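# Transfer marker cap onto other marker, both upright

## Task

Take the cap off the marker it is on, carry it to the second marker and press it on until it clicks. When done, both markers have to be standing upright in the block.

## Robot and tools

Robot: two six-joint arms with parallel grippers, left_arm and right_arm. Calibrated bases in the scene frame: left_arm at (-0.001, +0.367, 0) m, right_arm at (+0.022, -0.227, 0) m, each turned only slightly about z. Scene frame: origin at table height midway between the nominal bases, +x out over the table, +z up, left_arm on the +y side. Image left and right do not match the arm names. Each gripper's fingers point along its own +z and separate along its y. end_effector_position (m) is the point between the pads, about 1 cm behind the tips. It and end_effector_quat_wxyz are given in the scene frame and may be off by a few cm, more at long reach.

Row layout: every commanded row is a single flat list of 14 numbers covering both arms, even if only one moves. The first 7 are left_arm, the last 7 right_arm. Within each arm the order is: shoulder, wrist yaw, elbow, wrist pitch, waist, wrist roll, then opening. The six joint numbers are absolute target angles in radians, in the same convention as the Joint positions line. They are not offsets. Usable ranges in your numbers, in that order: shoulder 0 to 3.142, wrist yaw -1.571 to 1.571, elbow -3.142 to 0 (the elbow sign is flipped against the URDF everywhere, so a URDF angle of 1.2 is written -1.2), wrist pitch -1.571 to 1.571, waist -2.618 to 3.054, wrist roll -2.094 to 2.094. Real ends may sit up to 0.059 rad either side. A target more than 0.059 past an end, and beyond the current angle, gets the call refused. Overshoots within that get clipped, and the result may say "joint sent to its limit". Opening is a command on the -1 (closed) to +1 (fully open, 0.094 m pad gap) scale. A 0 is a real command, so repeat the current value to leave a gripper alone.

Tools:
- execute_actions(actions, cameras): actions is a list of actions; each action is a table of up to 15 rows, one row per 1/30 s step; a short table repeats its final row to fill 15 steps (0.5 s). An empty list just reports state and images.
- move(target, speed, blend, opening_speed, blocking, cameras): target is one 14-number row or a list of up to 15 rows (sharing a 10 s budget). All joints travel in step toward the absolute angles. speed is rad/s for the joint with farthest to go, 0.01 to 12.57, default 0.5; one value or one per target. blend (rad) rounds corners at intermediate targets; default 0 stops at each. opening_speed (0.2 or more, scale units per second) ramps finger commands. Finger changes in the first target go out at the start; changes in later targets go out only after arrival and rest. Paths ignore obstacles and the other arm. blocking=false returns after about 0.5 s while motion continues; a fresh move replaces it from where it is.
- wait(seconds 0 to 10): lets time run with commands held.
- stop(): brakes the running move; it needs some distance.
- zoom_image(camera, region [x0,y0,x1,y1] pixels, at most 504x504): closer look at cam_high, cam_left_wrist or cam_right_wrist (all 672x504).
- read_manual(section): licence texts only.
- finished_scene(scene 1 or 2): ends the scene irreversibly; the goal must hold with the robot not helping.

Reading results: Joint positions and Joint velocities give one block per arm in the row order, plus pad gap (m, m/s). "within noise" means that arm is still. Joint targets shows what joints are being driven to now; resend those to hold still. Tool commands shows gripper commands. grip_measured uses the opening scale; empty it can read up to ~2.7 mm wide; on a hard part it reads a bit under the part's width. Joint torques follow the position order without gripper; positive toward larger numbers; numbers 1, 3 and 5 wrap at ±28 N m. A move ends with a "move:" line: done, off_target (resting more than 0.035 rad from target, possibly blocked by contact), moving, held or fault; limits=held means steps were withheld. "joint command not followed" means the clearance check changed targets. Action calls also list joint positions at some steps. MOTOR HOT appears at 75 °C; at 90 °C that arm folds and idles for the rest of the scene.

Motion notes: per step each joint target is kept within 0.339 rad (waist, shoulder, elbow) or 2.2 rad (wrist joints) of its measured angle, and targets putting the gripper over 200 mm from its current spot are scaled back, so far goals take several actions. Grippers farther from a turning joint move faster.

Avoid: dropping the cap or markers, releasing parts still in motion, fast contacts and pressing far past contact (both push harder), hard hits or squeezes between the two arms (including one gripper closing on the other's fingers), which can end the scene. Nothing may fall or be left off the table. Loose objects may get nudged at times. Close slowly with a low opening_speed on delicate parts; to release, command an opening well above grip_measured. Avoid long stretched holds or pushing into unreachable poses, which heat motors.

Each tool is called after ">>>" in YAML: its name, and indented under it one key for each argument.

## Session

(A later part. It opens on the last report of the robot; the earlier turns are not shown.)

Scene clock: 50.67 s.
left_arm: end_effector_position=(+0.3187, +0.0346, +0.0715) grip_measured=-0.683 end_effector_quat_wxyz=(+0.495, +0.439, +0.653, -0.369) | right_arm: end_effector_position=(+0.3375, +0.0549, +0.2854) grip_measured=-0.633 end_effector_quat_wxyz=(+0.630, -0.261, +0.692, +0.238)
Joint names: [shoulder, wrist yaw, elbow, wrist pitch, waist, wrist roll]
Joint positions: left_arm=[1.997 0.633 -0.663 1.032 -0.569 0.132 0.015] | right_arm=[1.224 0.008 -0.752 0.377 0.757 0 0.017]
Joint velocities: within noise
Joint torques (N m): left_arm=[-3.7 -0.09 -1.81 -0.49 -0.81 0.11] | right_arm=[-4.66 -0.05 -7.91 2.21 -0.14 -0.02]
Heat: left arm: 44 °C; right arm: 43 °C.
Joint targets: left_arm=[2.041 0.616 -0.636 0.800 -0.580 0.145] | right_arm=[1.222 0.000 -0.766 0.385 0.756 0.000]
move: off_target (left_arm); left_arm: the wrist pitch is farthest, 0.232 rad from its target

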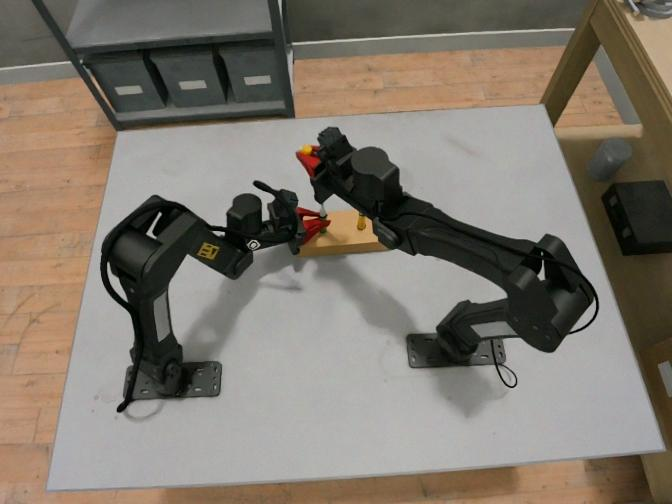

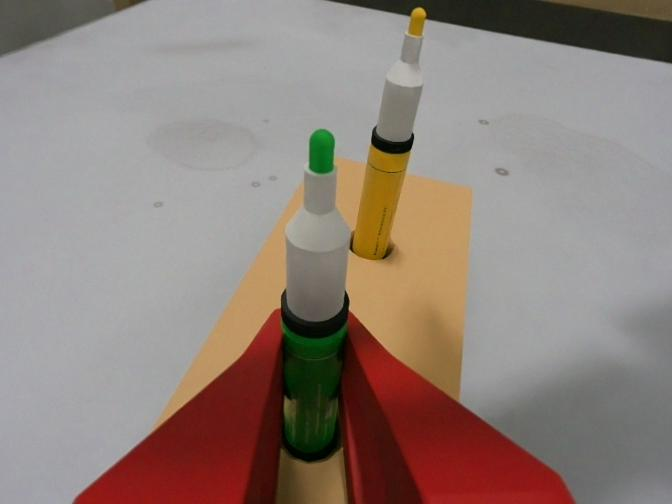

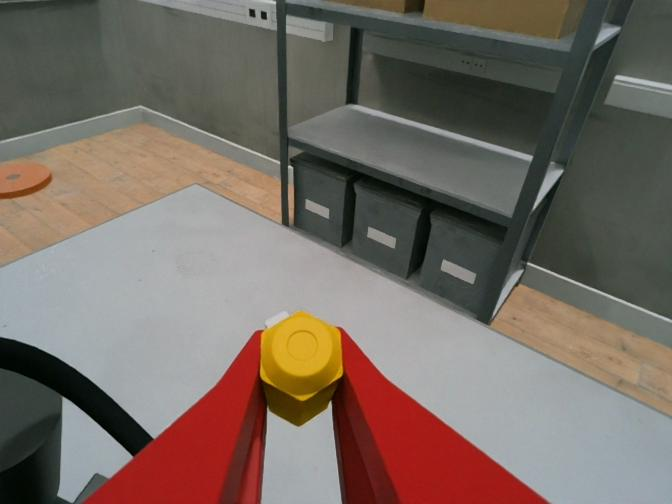

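>>> move:
  target:
    - [1.997, 0.633, -0.663, 1.032, -0.569, 0.132, -0.9, 0.952, 0, -0.609, -0.169, 0.554, 0, -0.9]
    - [1.997, 0.633, -0.663, 1.032, -0.569, 0.132, 0.0, 0.952, 0, -0.609, -0.169, 0.554, 0, -0.9]
    - [1.940, 0.748, -0.442, 1.319, -0.4355, 0.145, 0.0, 0.952, 0, -0.609, -0.169, 0.554, 0, -0.9]
    - [1.584, 0.0, -0.18, 1.515, -0.80, 0.0, 0.0, 0.952, 0, -0.609, -0.169, 0.554, 0, -0.9]
  speed: [0.6, 0.5, 0.4, 0.7]
  opening_speed: 0.8
  cameras: ["cam_high", "cam_left_wrist", "cam_right_wrist"]

Scene clock: 58.47 s.
left_arm: end_effector_position=(+0.2589, +0.0981, +0.1497) grip_measured=-0.002 end_effector_quat_wxyz=(+0.653, +0.282, +0.648, -0.274) | right_arm: end_effector_position=(+0.3145, -0.0539, +0.1934) grip_measured=-0.633 end_effector_quat_wxyz=(+0.494, -0.225, +0.829, +0.133)
Joint names: [shoulder, wrist yaw, elbow, wrist pitch, waist, wrist roll]
Joint positions: left_arm=[1.608 0.003 -0.186 1.423 -0.796 0.013 0.047] | right_arm=[0.968 0.005 -0.631 -0.159 0.561 0 0.017]
Joint velocities: within noise
Joint torques (N m): left_arm=[-5.78 -0.05 -3.37 2.7 -0.24 -0.18] | right_arm=[-3.49 -0.03 -5.04 1.91 -0.73 -0.02]
Heat: left arm: 44 °C; right arm: 42 °C.
Joint targets: left_arm=[1.584 0.000 -0.180 1.515 -0.800 0.000] | right_arm=[0.952 0.000 -0.609 -0.169 0.554 0.000]
move: off_target (left_arm); left_arm: the wrist pitch is farthest, 0.092 rad from its target

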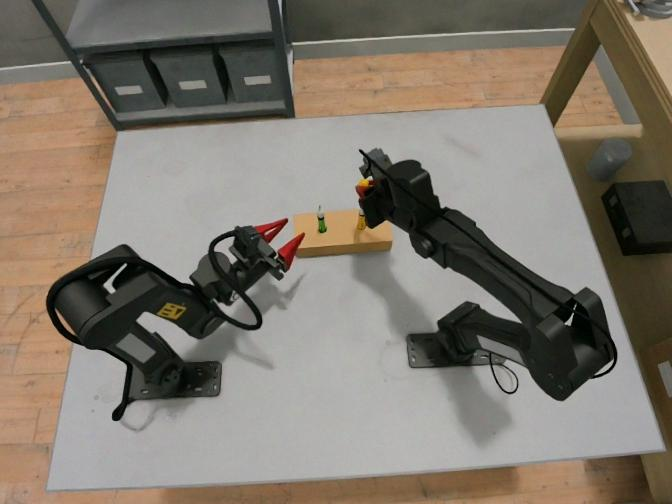

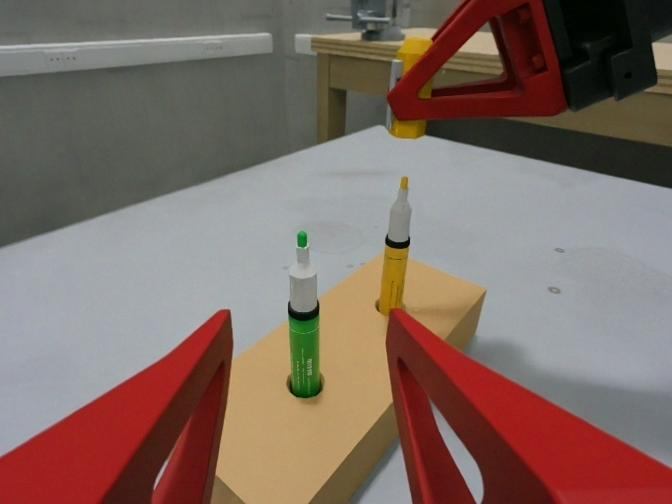

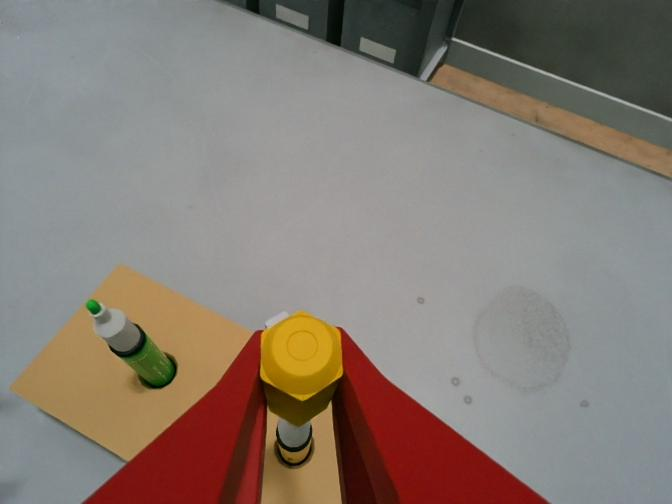

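>>> zoom_image:
  camera: "cam_left_wrist"
  region: [330, 20, 490, 200]

>>> zoom_image:
  camera: "cam_left_wrist"
  region: [340, 160, 460, 330]

>>> zoom_image:
  camera: "cam_right_wrist"
  region: [230, 300, 380, 480]

Scaled by 2.800.

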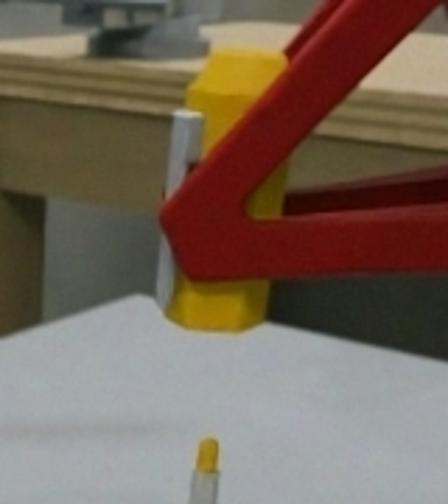

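Scaled by 2.965.

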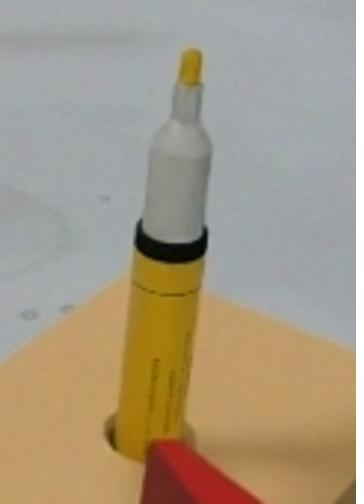

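Scaled by 2.800.

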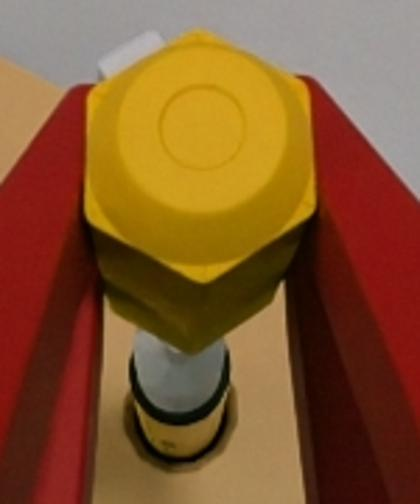

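>>> move:
  target:
    - [1.584, 0.0, -0.18, 1.515, -0.80, 0.0, 0.0, 0.976, 0, -0.523, -0.047, 0.554, 0, -0.9]
    - [1.584, 0.0, -0.18, 1.515, -0.80, 0.0, 0.0, 0.9943, 0, -0.4694, 0.0249, 0.554, 0, -0.9]
  speed: 0.25
  blend: 0.02
  cameras: ["cam_left_wrist", "cam_right_wrist"]

>>> zoom_image:
  camera: "cam_left_wrist"
  region: [330, 60, 490, 330]

>>> zoom_image:
  camera: "cam_right_wrist"
  region: [230, 300, 380, 480]

Scene clock: 62.17 s.
left_arm: end_effector_position=(+0.2590, +0.0982, +0.1497) grip_measured=-0.002 end_effector_quat_wxyz=(+0.653, +0.281, +0.648, -0.273) | right_arm: end_effector_position=(+0.3137, -0.0544, +0.1582) grip_measured=-0.633 end_effector_quat_wxyz=(+0.498, -0.225, +0.827, +0.134)
Joint names: [shoulder, wrist yaw, elbow, wrist pitch, waist, wrist roll]
Joint positions: left_arm=[1.608 0.003 -0.186 1.423 -0.796 0.013 0.047] | right_arm=[0.993 0.005 -0.49 0.017 0.561 0 0.017]
Joint velocities: within noise
Joint torques (N m): left_arm=[-5.67 -0.03 -3.38 2.7 -0.24 -0.18] | right_arm=[-2.09 -0.03 -5 2.11 -0.72 -0.02]
Heat: left arm: 45 °C; right arm: 42 °C.
Joint targets: left_arm=[1.584 0.000 -0.180 1.515 -0.800 0.000] | right_arm=[0.994 0.000 -0.469 0.025 0.554 0.000]
move: off_target (left_arm); left_arm: the wrist pitch is farthest, 0.092 rad from its target
Images, in order (width x height): cam_left_wrist 672x504, cam_right_wrist 672x504.

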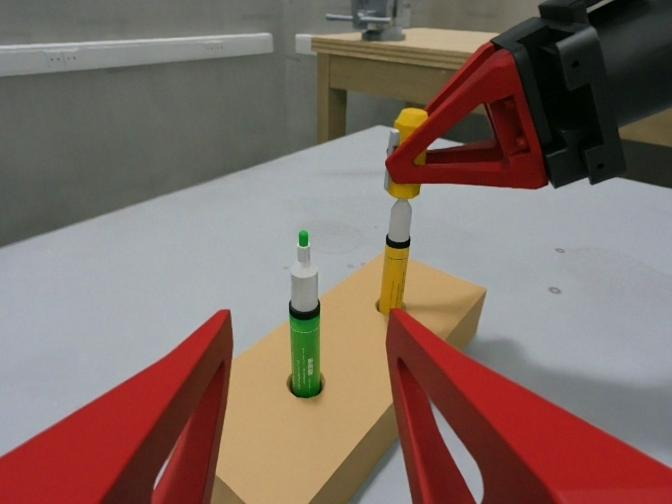

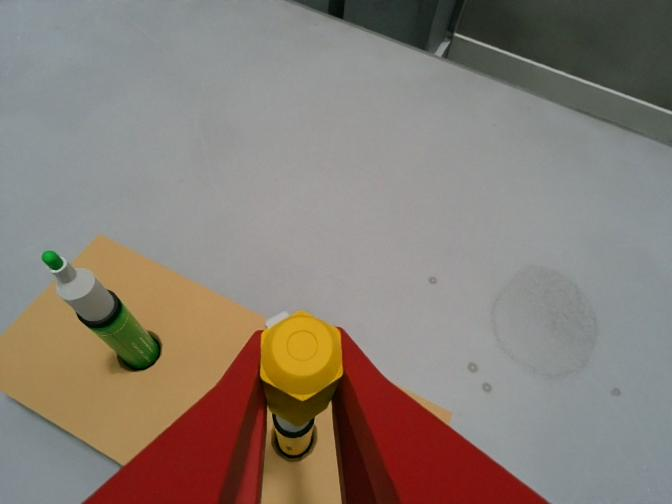

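Scaled by 1.867.

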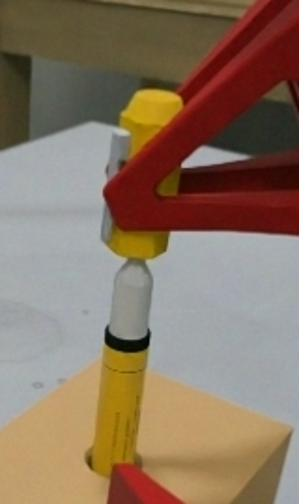

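Scaled by 2.800.

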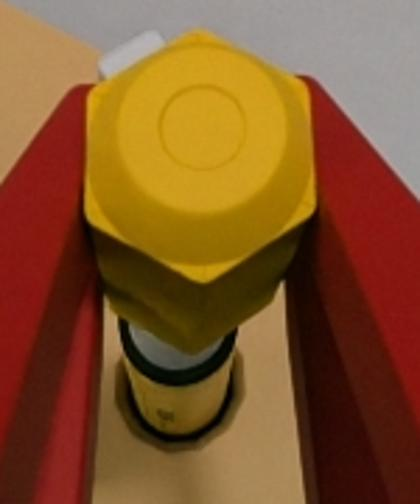

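>>> zoom_image:
  camera: "cam_left_wrist"
  region: [360, 90, 460, 210]

>>> zoom_image:
  camera: "cam_left_wrist"
  region: [360, 190, 440, 320]

Scaled by 4.200.

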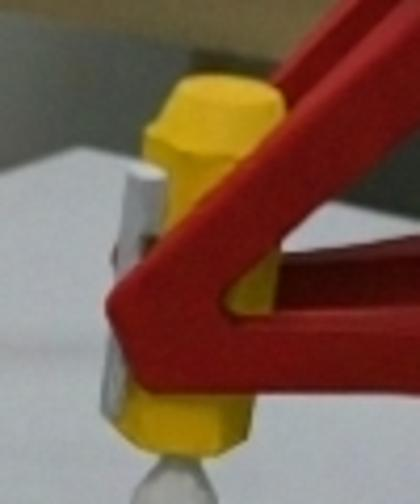

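Scaled by 3.877.

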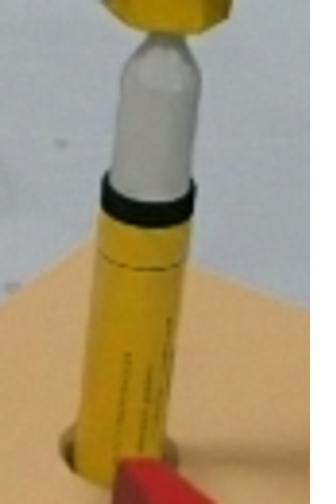

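>>> move:
  target:
    - [1.584, 0.0, -0.18, 1.515, -0.80, 0.0, 0.0, 1.0205, 0, -0.418, 0.1025, 0.554, 0, -0.9]
    - [1.584, 0.0, -0.18, 1.515, -0.80, 0.0, 0.0, 1.0494, 0, -0.375, 0.175, 0.554, 0, -0.9]
    - [1.584, 0.0, -0.18, 1.515, -0.80, 0.0, 0.0, 1.078, 0, -0.334, -0.088, 0.554, 0, -0.9]
  speed: [0.2, 0.15, 0.3]
  blend: [0.01, 0.0, 0.0]
  cameras: ["cam_left_wrist", "cam_right_wrist"]

>>> zoom_image:
  camera: "cam_left_wrist"
  region: [350, 120, 470, 330]

Scene clock: 65.17 s.
left_arm: end_effector_position=(+0.2591, +0.0982, +0.1497) grip_measured=-0.002 end_effector_quat_wxyz=(+0.653, +0.281, +0.648, -0.273) | right_arm: end_effector_position=(+0.3097, -0.0566, +0.1227) grip_measured=-0.633 end_effector_quat_wxyz=(+0.486, -0.227, +0.834, +0.131)
Joint names: [shoulder, wrist yaw, elbow, wrist pitch, waist, wrist roll]
Joint positions: left_arm=[1.608 0.002 -0.186 1.423 -0.796 0.013 0.047] | right_arm=[1.045 0.004 -0.391 0.137 0.561 0 0.017]
Joint velocities: within noise
Joint torques (N m): left_arm=[-5.74 -0.05 -3.32 2.72 -0.25 -0.16] | right_arm=[0.18 -0.02 -1.94 -0.24 -0.72 -0.02]
Heat: left arm: 45 °C; right arm: 42 °C.
Joint targets: left_arm=[1.584 0.000 -0.180 1.515 -0.800 0.000] | right_arm=[1.078 0.000 -0.334 -0.088 0.554 0.000]
move: off_target (left_arm, right_arm); left_arm: the wrist pitch is farthest, 0.092 rad from its target; right_arm: the wrist pitch is farthest, 0.225 rad from its target
Images, in order (width x height): cam_left_wrist 672x504, cam_right_wrist 672x504.

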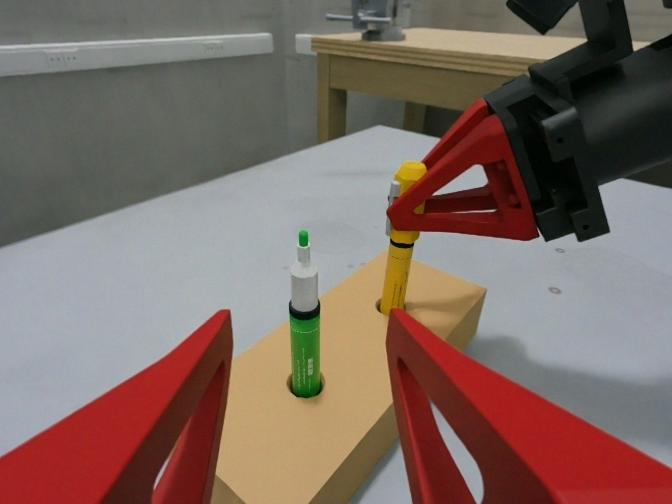

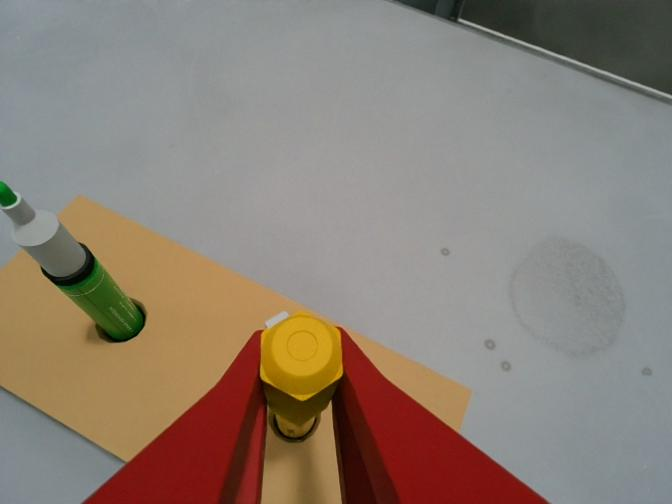

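Scaled by 2.400.

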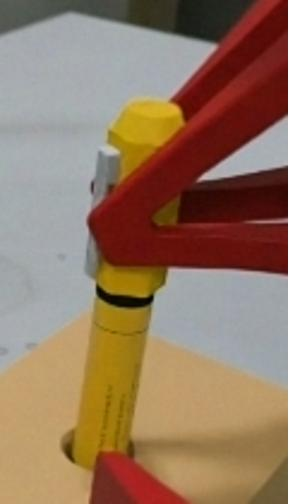

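>>> move:
  target: [1.584, 0.0, -0.18, 1.515, -0.80, 0.0, 0.0, 1.112, 0, -0.280, -0.26, 0.554, 0, -0.9]
  speed: 0.3
  cameras: ["cam_left_wrist", "cam_right_wrist"]

>>> zoom_image:
  camera: "cam_left_wrist"
  region: [350, 120, 470, 330]

Scene clock: 66.23 s.
left_arm: end_effector_position=(+0.2591, +0.0982, +0.1497) grip_measured=-0.002 end_effector_quat_wxyz=(+0.653, +0.281, +0.648, -0.273) | right_arm: end_effector_position=(+0.3075, -0.0578, +0.1178) grip_measured=-0.633 end_effector_quat_wxyz=(+0.482, -0.227, +0.836, +0.130)
Joint names: [shoulder, wrist yaw, elbow, wrist pitch, waist, wrist roll]
Joint positions: left_arm=[1.608 0.002 -0.186 1.423 -0.796 0.013 0.047] | right_arm=[1.045 0.004 -0.378 0.142 0.561 0 0.017]
Joint velocities: within noise
Joint torques (N m): left_arm=[-5.75 -0.04 -3.3 2.72 -0.25 -0.17] | right_arm=[3.1 -0.03 1.33 -2.06 -0.72 -0.01]
Heat: left arm: 45 °C; right arm: 41 °C.
Joint targets: left_arm=[1.584 0.000 -0.180 1.515 -0.800 0.000] | right_arm=[1.112 0.000 -0.280 -0.260 0.554 0.000]
move: off_target (left_arm, right_arm); left_arm: the wrist pitch is farthest, 0.092 rad from its target; right_arm: the wrist pitch is farthest, 0.402 rad from its target
Images, in order (width x height): cam_left_wrist 672x504, cam_right_wrist 672x504.

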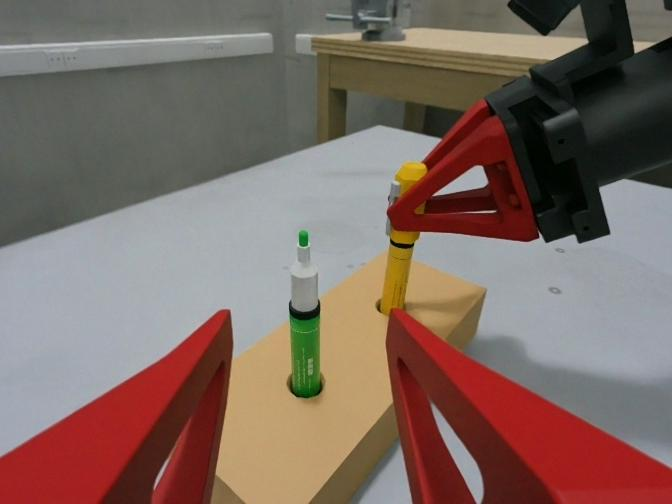

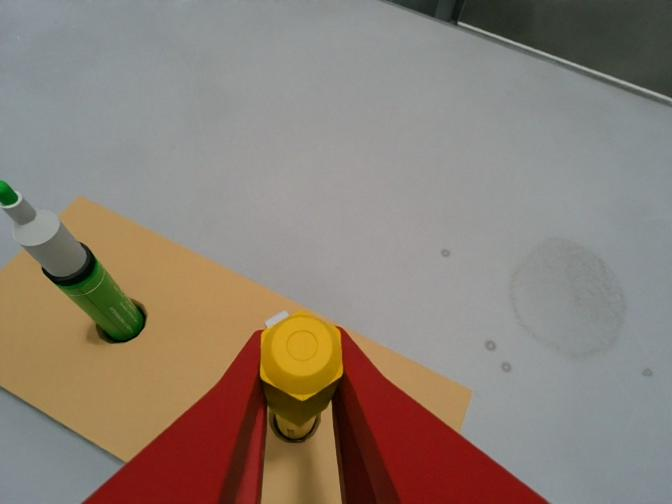

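Scaled by 2.400.

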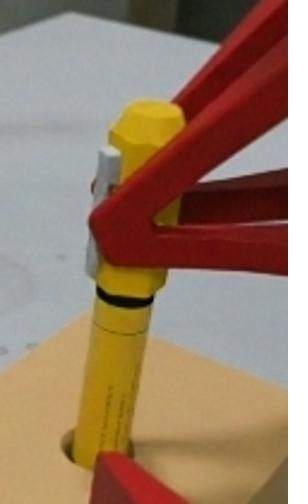

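>>> zoom_image:
  camera: "cam_left_wrist"
  region: [380, 220, 430, 270]

>>> zoom_image:
  camera: "cam_left_wrist"
  region: [270, 270, 340, 340]

Scaled by 10.080.

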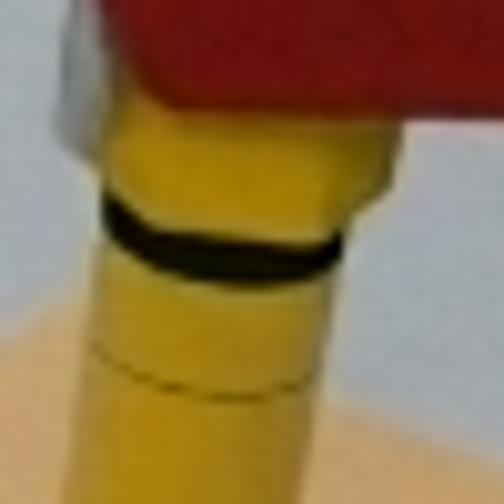

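Scaled by 7.200.

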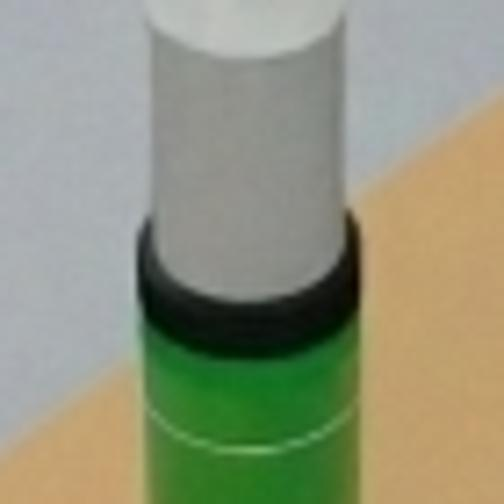

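>>> move:
  target: [1.584, 0.0, -0.18, 1.515, -0.80, 0.0, 0.0, 1.012, 0, -0.442, 0.145, 0.554, 0, -0.9]
  speed: 0.4
  cameras: ["cam_left_wrist", "cam_right_wrist"]

>>> zoom_image:
  camera: "cam_left_wrist"
  region: [350, 120, 470, 330]

Scene clock: 68.67 s.
left_arm: end_effector_position=(+0.2591, +0.0982, +0.1497) grip_measured=-0.002 end_effector_quat_wxyz=(+0.653, +0.281, +0.648, -0.273) | right_arm: end_effector_position=(+0.3127, -0.0548, +0.1354) grip_measured=-0.633 end_effector_quat_wxyz=(+0.499, -0.225, +0.826, +0.135)
Joint names: [shoulder, wrist yaw, elbow, wrist pitch, waist, wrist roll]
Joint positions: left_arm=[1.608 0.002 -0.186 1.423 -0.796 0.013 0.047] | right_arm=[1.029 0.004 -0.408 0.138 0.561 0 0.017]
Joint velocities: within noise
Joint torques (N m): left_arm=[-5.71 -0.05 -3.3 2.7 -0.28 -0.16] | right_arm=[-3.77 -0.03 -9.31 2.1 -0.72 -0.02]
Heat: left arm: 46 °C; right arm: 41 °C.
Joint targets: left_arm=[1.584 0.000 -0.180 1.515 -0.800 0.000] | right_arm=[1.012 0.000 -0.442 0.145 0.554 0.000]
move: off_target (left_arm); left_arm: the wrist pitch is farthest, 0.092 rad from its target
Images, in order (width x height): cam_left_wrist 672x504, cam_right_wrist 672x504.

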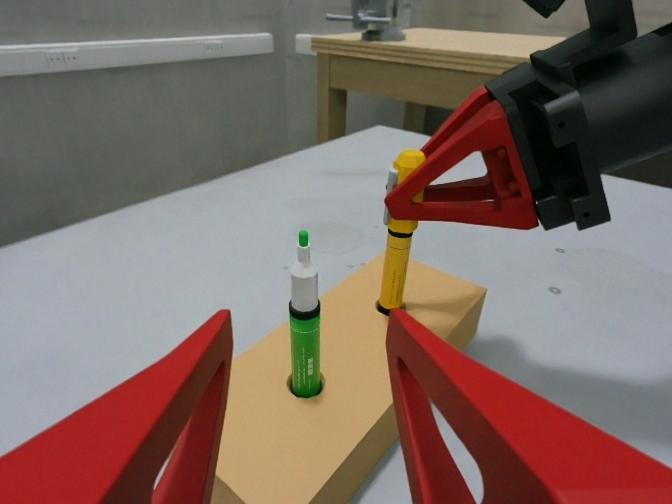

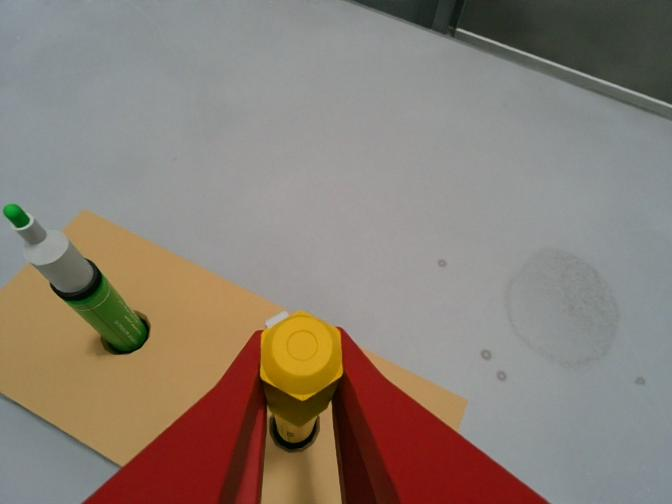

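Scaled by 2.400.

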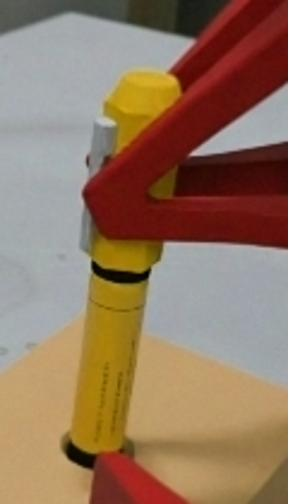

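>>> move:
  target:
    - [1.584, 0.0, -0.18, 1.515, -0.80, 0.0, 0.0, 1.060, 0, -0.349, 0.212, 0.554, 0, -0.9]
    - [1.584, 0.0, -0.18, 1.515, -0.80, 0.0, 0.0, 1.060, 0, -0.349, 0.212, 0.554, 0, -0.15]
    - [1.584, 0.0, -0.18, 1.515, -0.80, 0.0, 0.0, 0.70, 0, -0.60, -0.50, 0.554, 0, -0.15]
  speed: [0.25, 0.5, 0.6]
  opening_speed: 0.7

>>> zoom_image:
  camera: "cam_left_wrist"
  region: [350, 120, 470, 330]

Scene clock: 73.40 s.
left_arm: end_effector_position=(+0.2591, +0.0982, +0.1497) grip_measured=-0.002 end_effector_quat_wxyz=(+0.653, +0.281, +0.648, -0.273) | right_arm: end_effector_position=(+0.2556, -0.0885, +0.1701) grip_measured=-0.152 end_effector_quat_wxyz=(+0.439, -0.234, +0.859, +0.118)
Joint names: [shoulder, wrist yaw, elbow, wrist pitch, waist, wrist roll]
Joint positions: left_arm=[1.608 0.002 -0.186 1.423 -0.796 0.013 0.047] | right_arm=[0.709 0.004 -0.57 -0.488 0.561 0 0.04]
Joint velocities: within noise
Joint torques (N m): left_arm=[-5.72 -0.06 -3.36 2.73 -0.29 -0.16] | right_arm=[-0.73 -0.03 -9.2 1.8 -0.73 -0.02]
Heat: left arm: 46 °C; right arm: 41 °C.
Joint targets: left_arm=[1.584 0.000 -0.180 1.515 -0.800 0.000] | right_arm=[0.700 0.000 -0.600 -0.500 0.554 0.000]
move: off_target (left_arm); left_arm: the wrist pitch is farthest, 0.092 rad from its target

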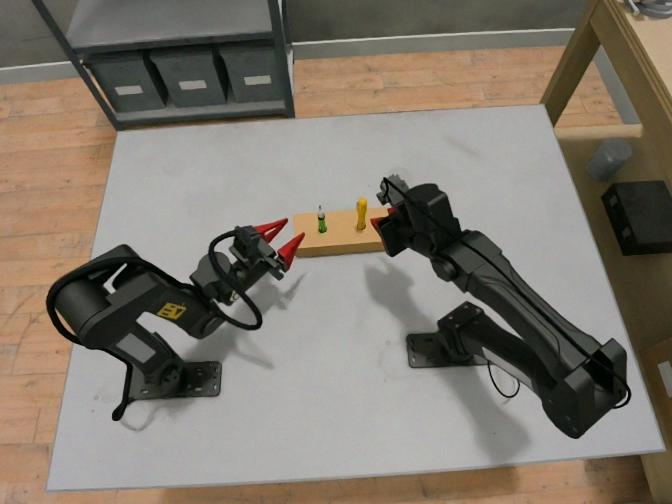

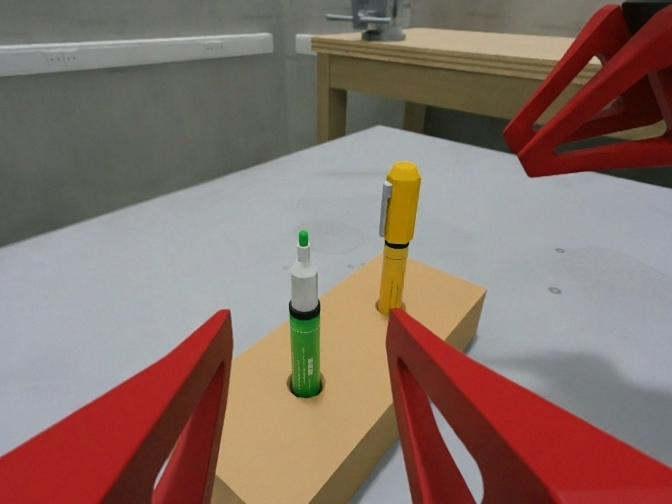

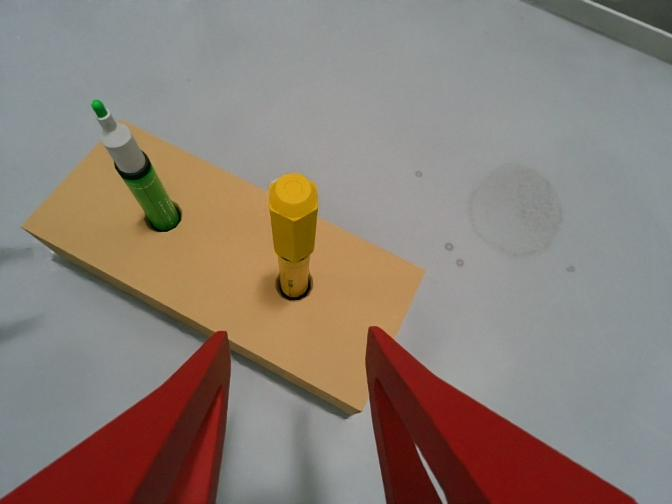

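Scaled by 2.400.

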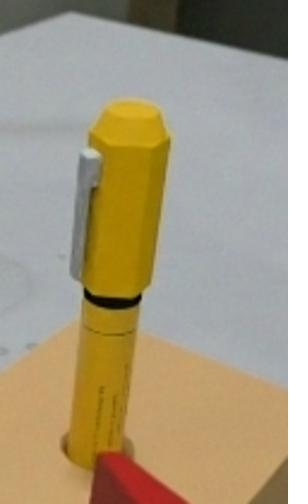

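>>> finished_scene:
  scene: 2

The scene is finished: the task was done.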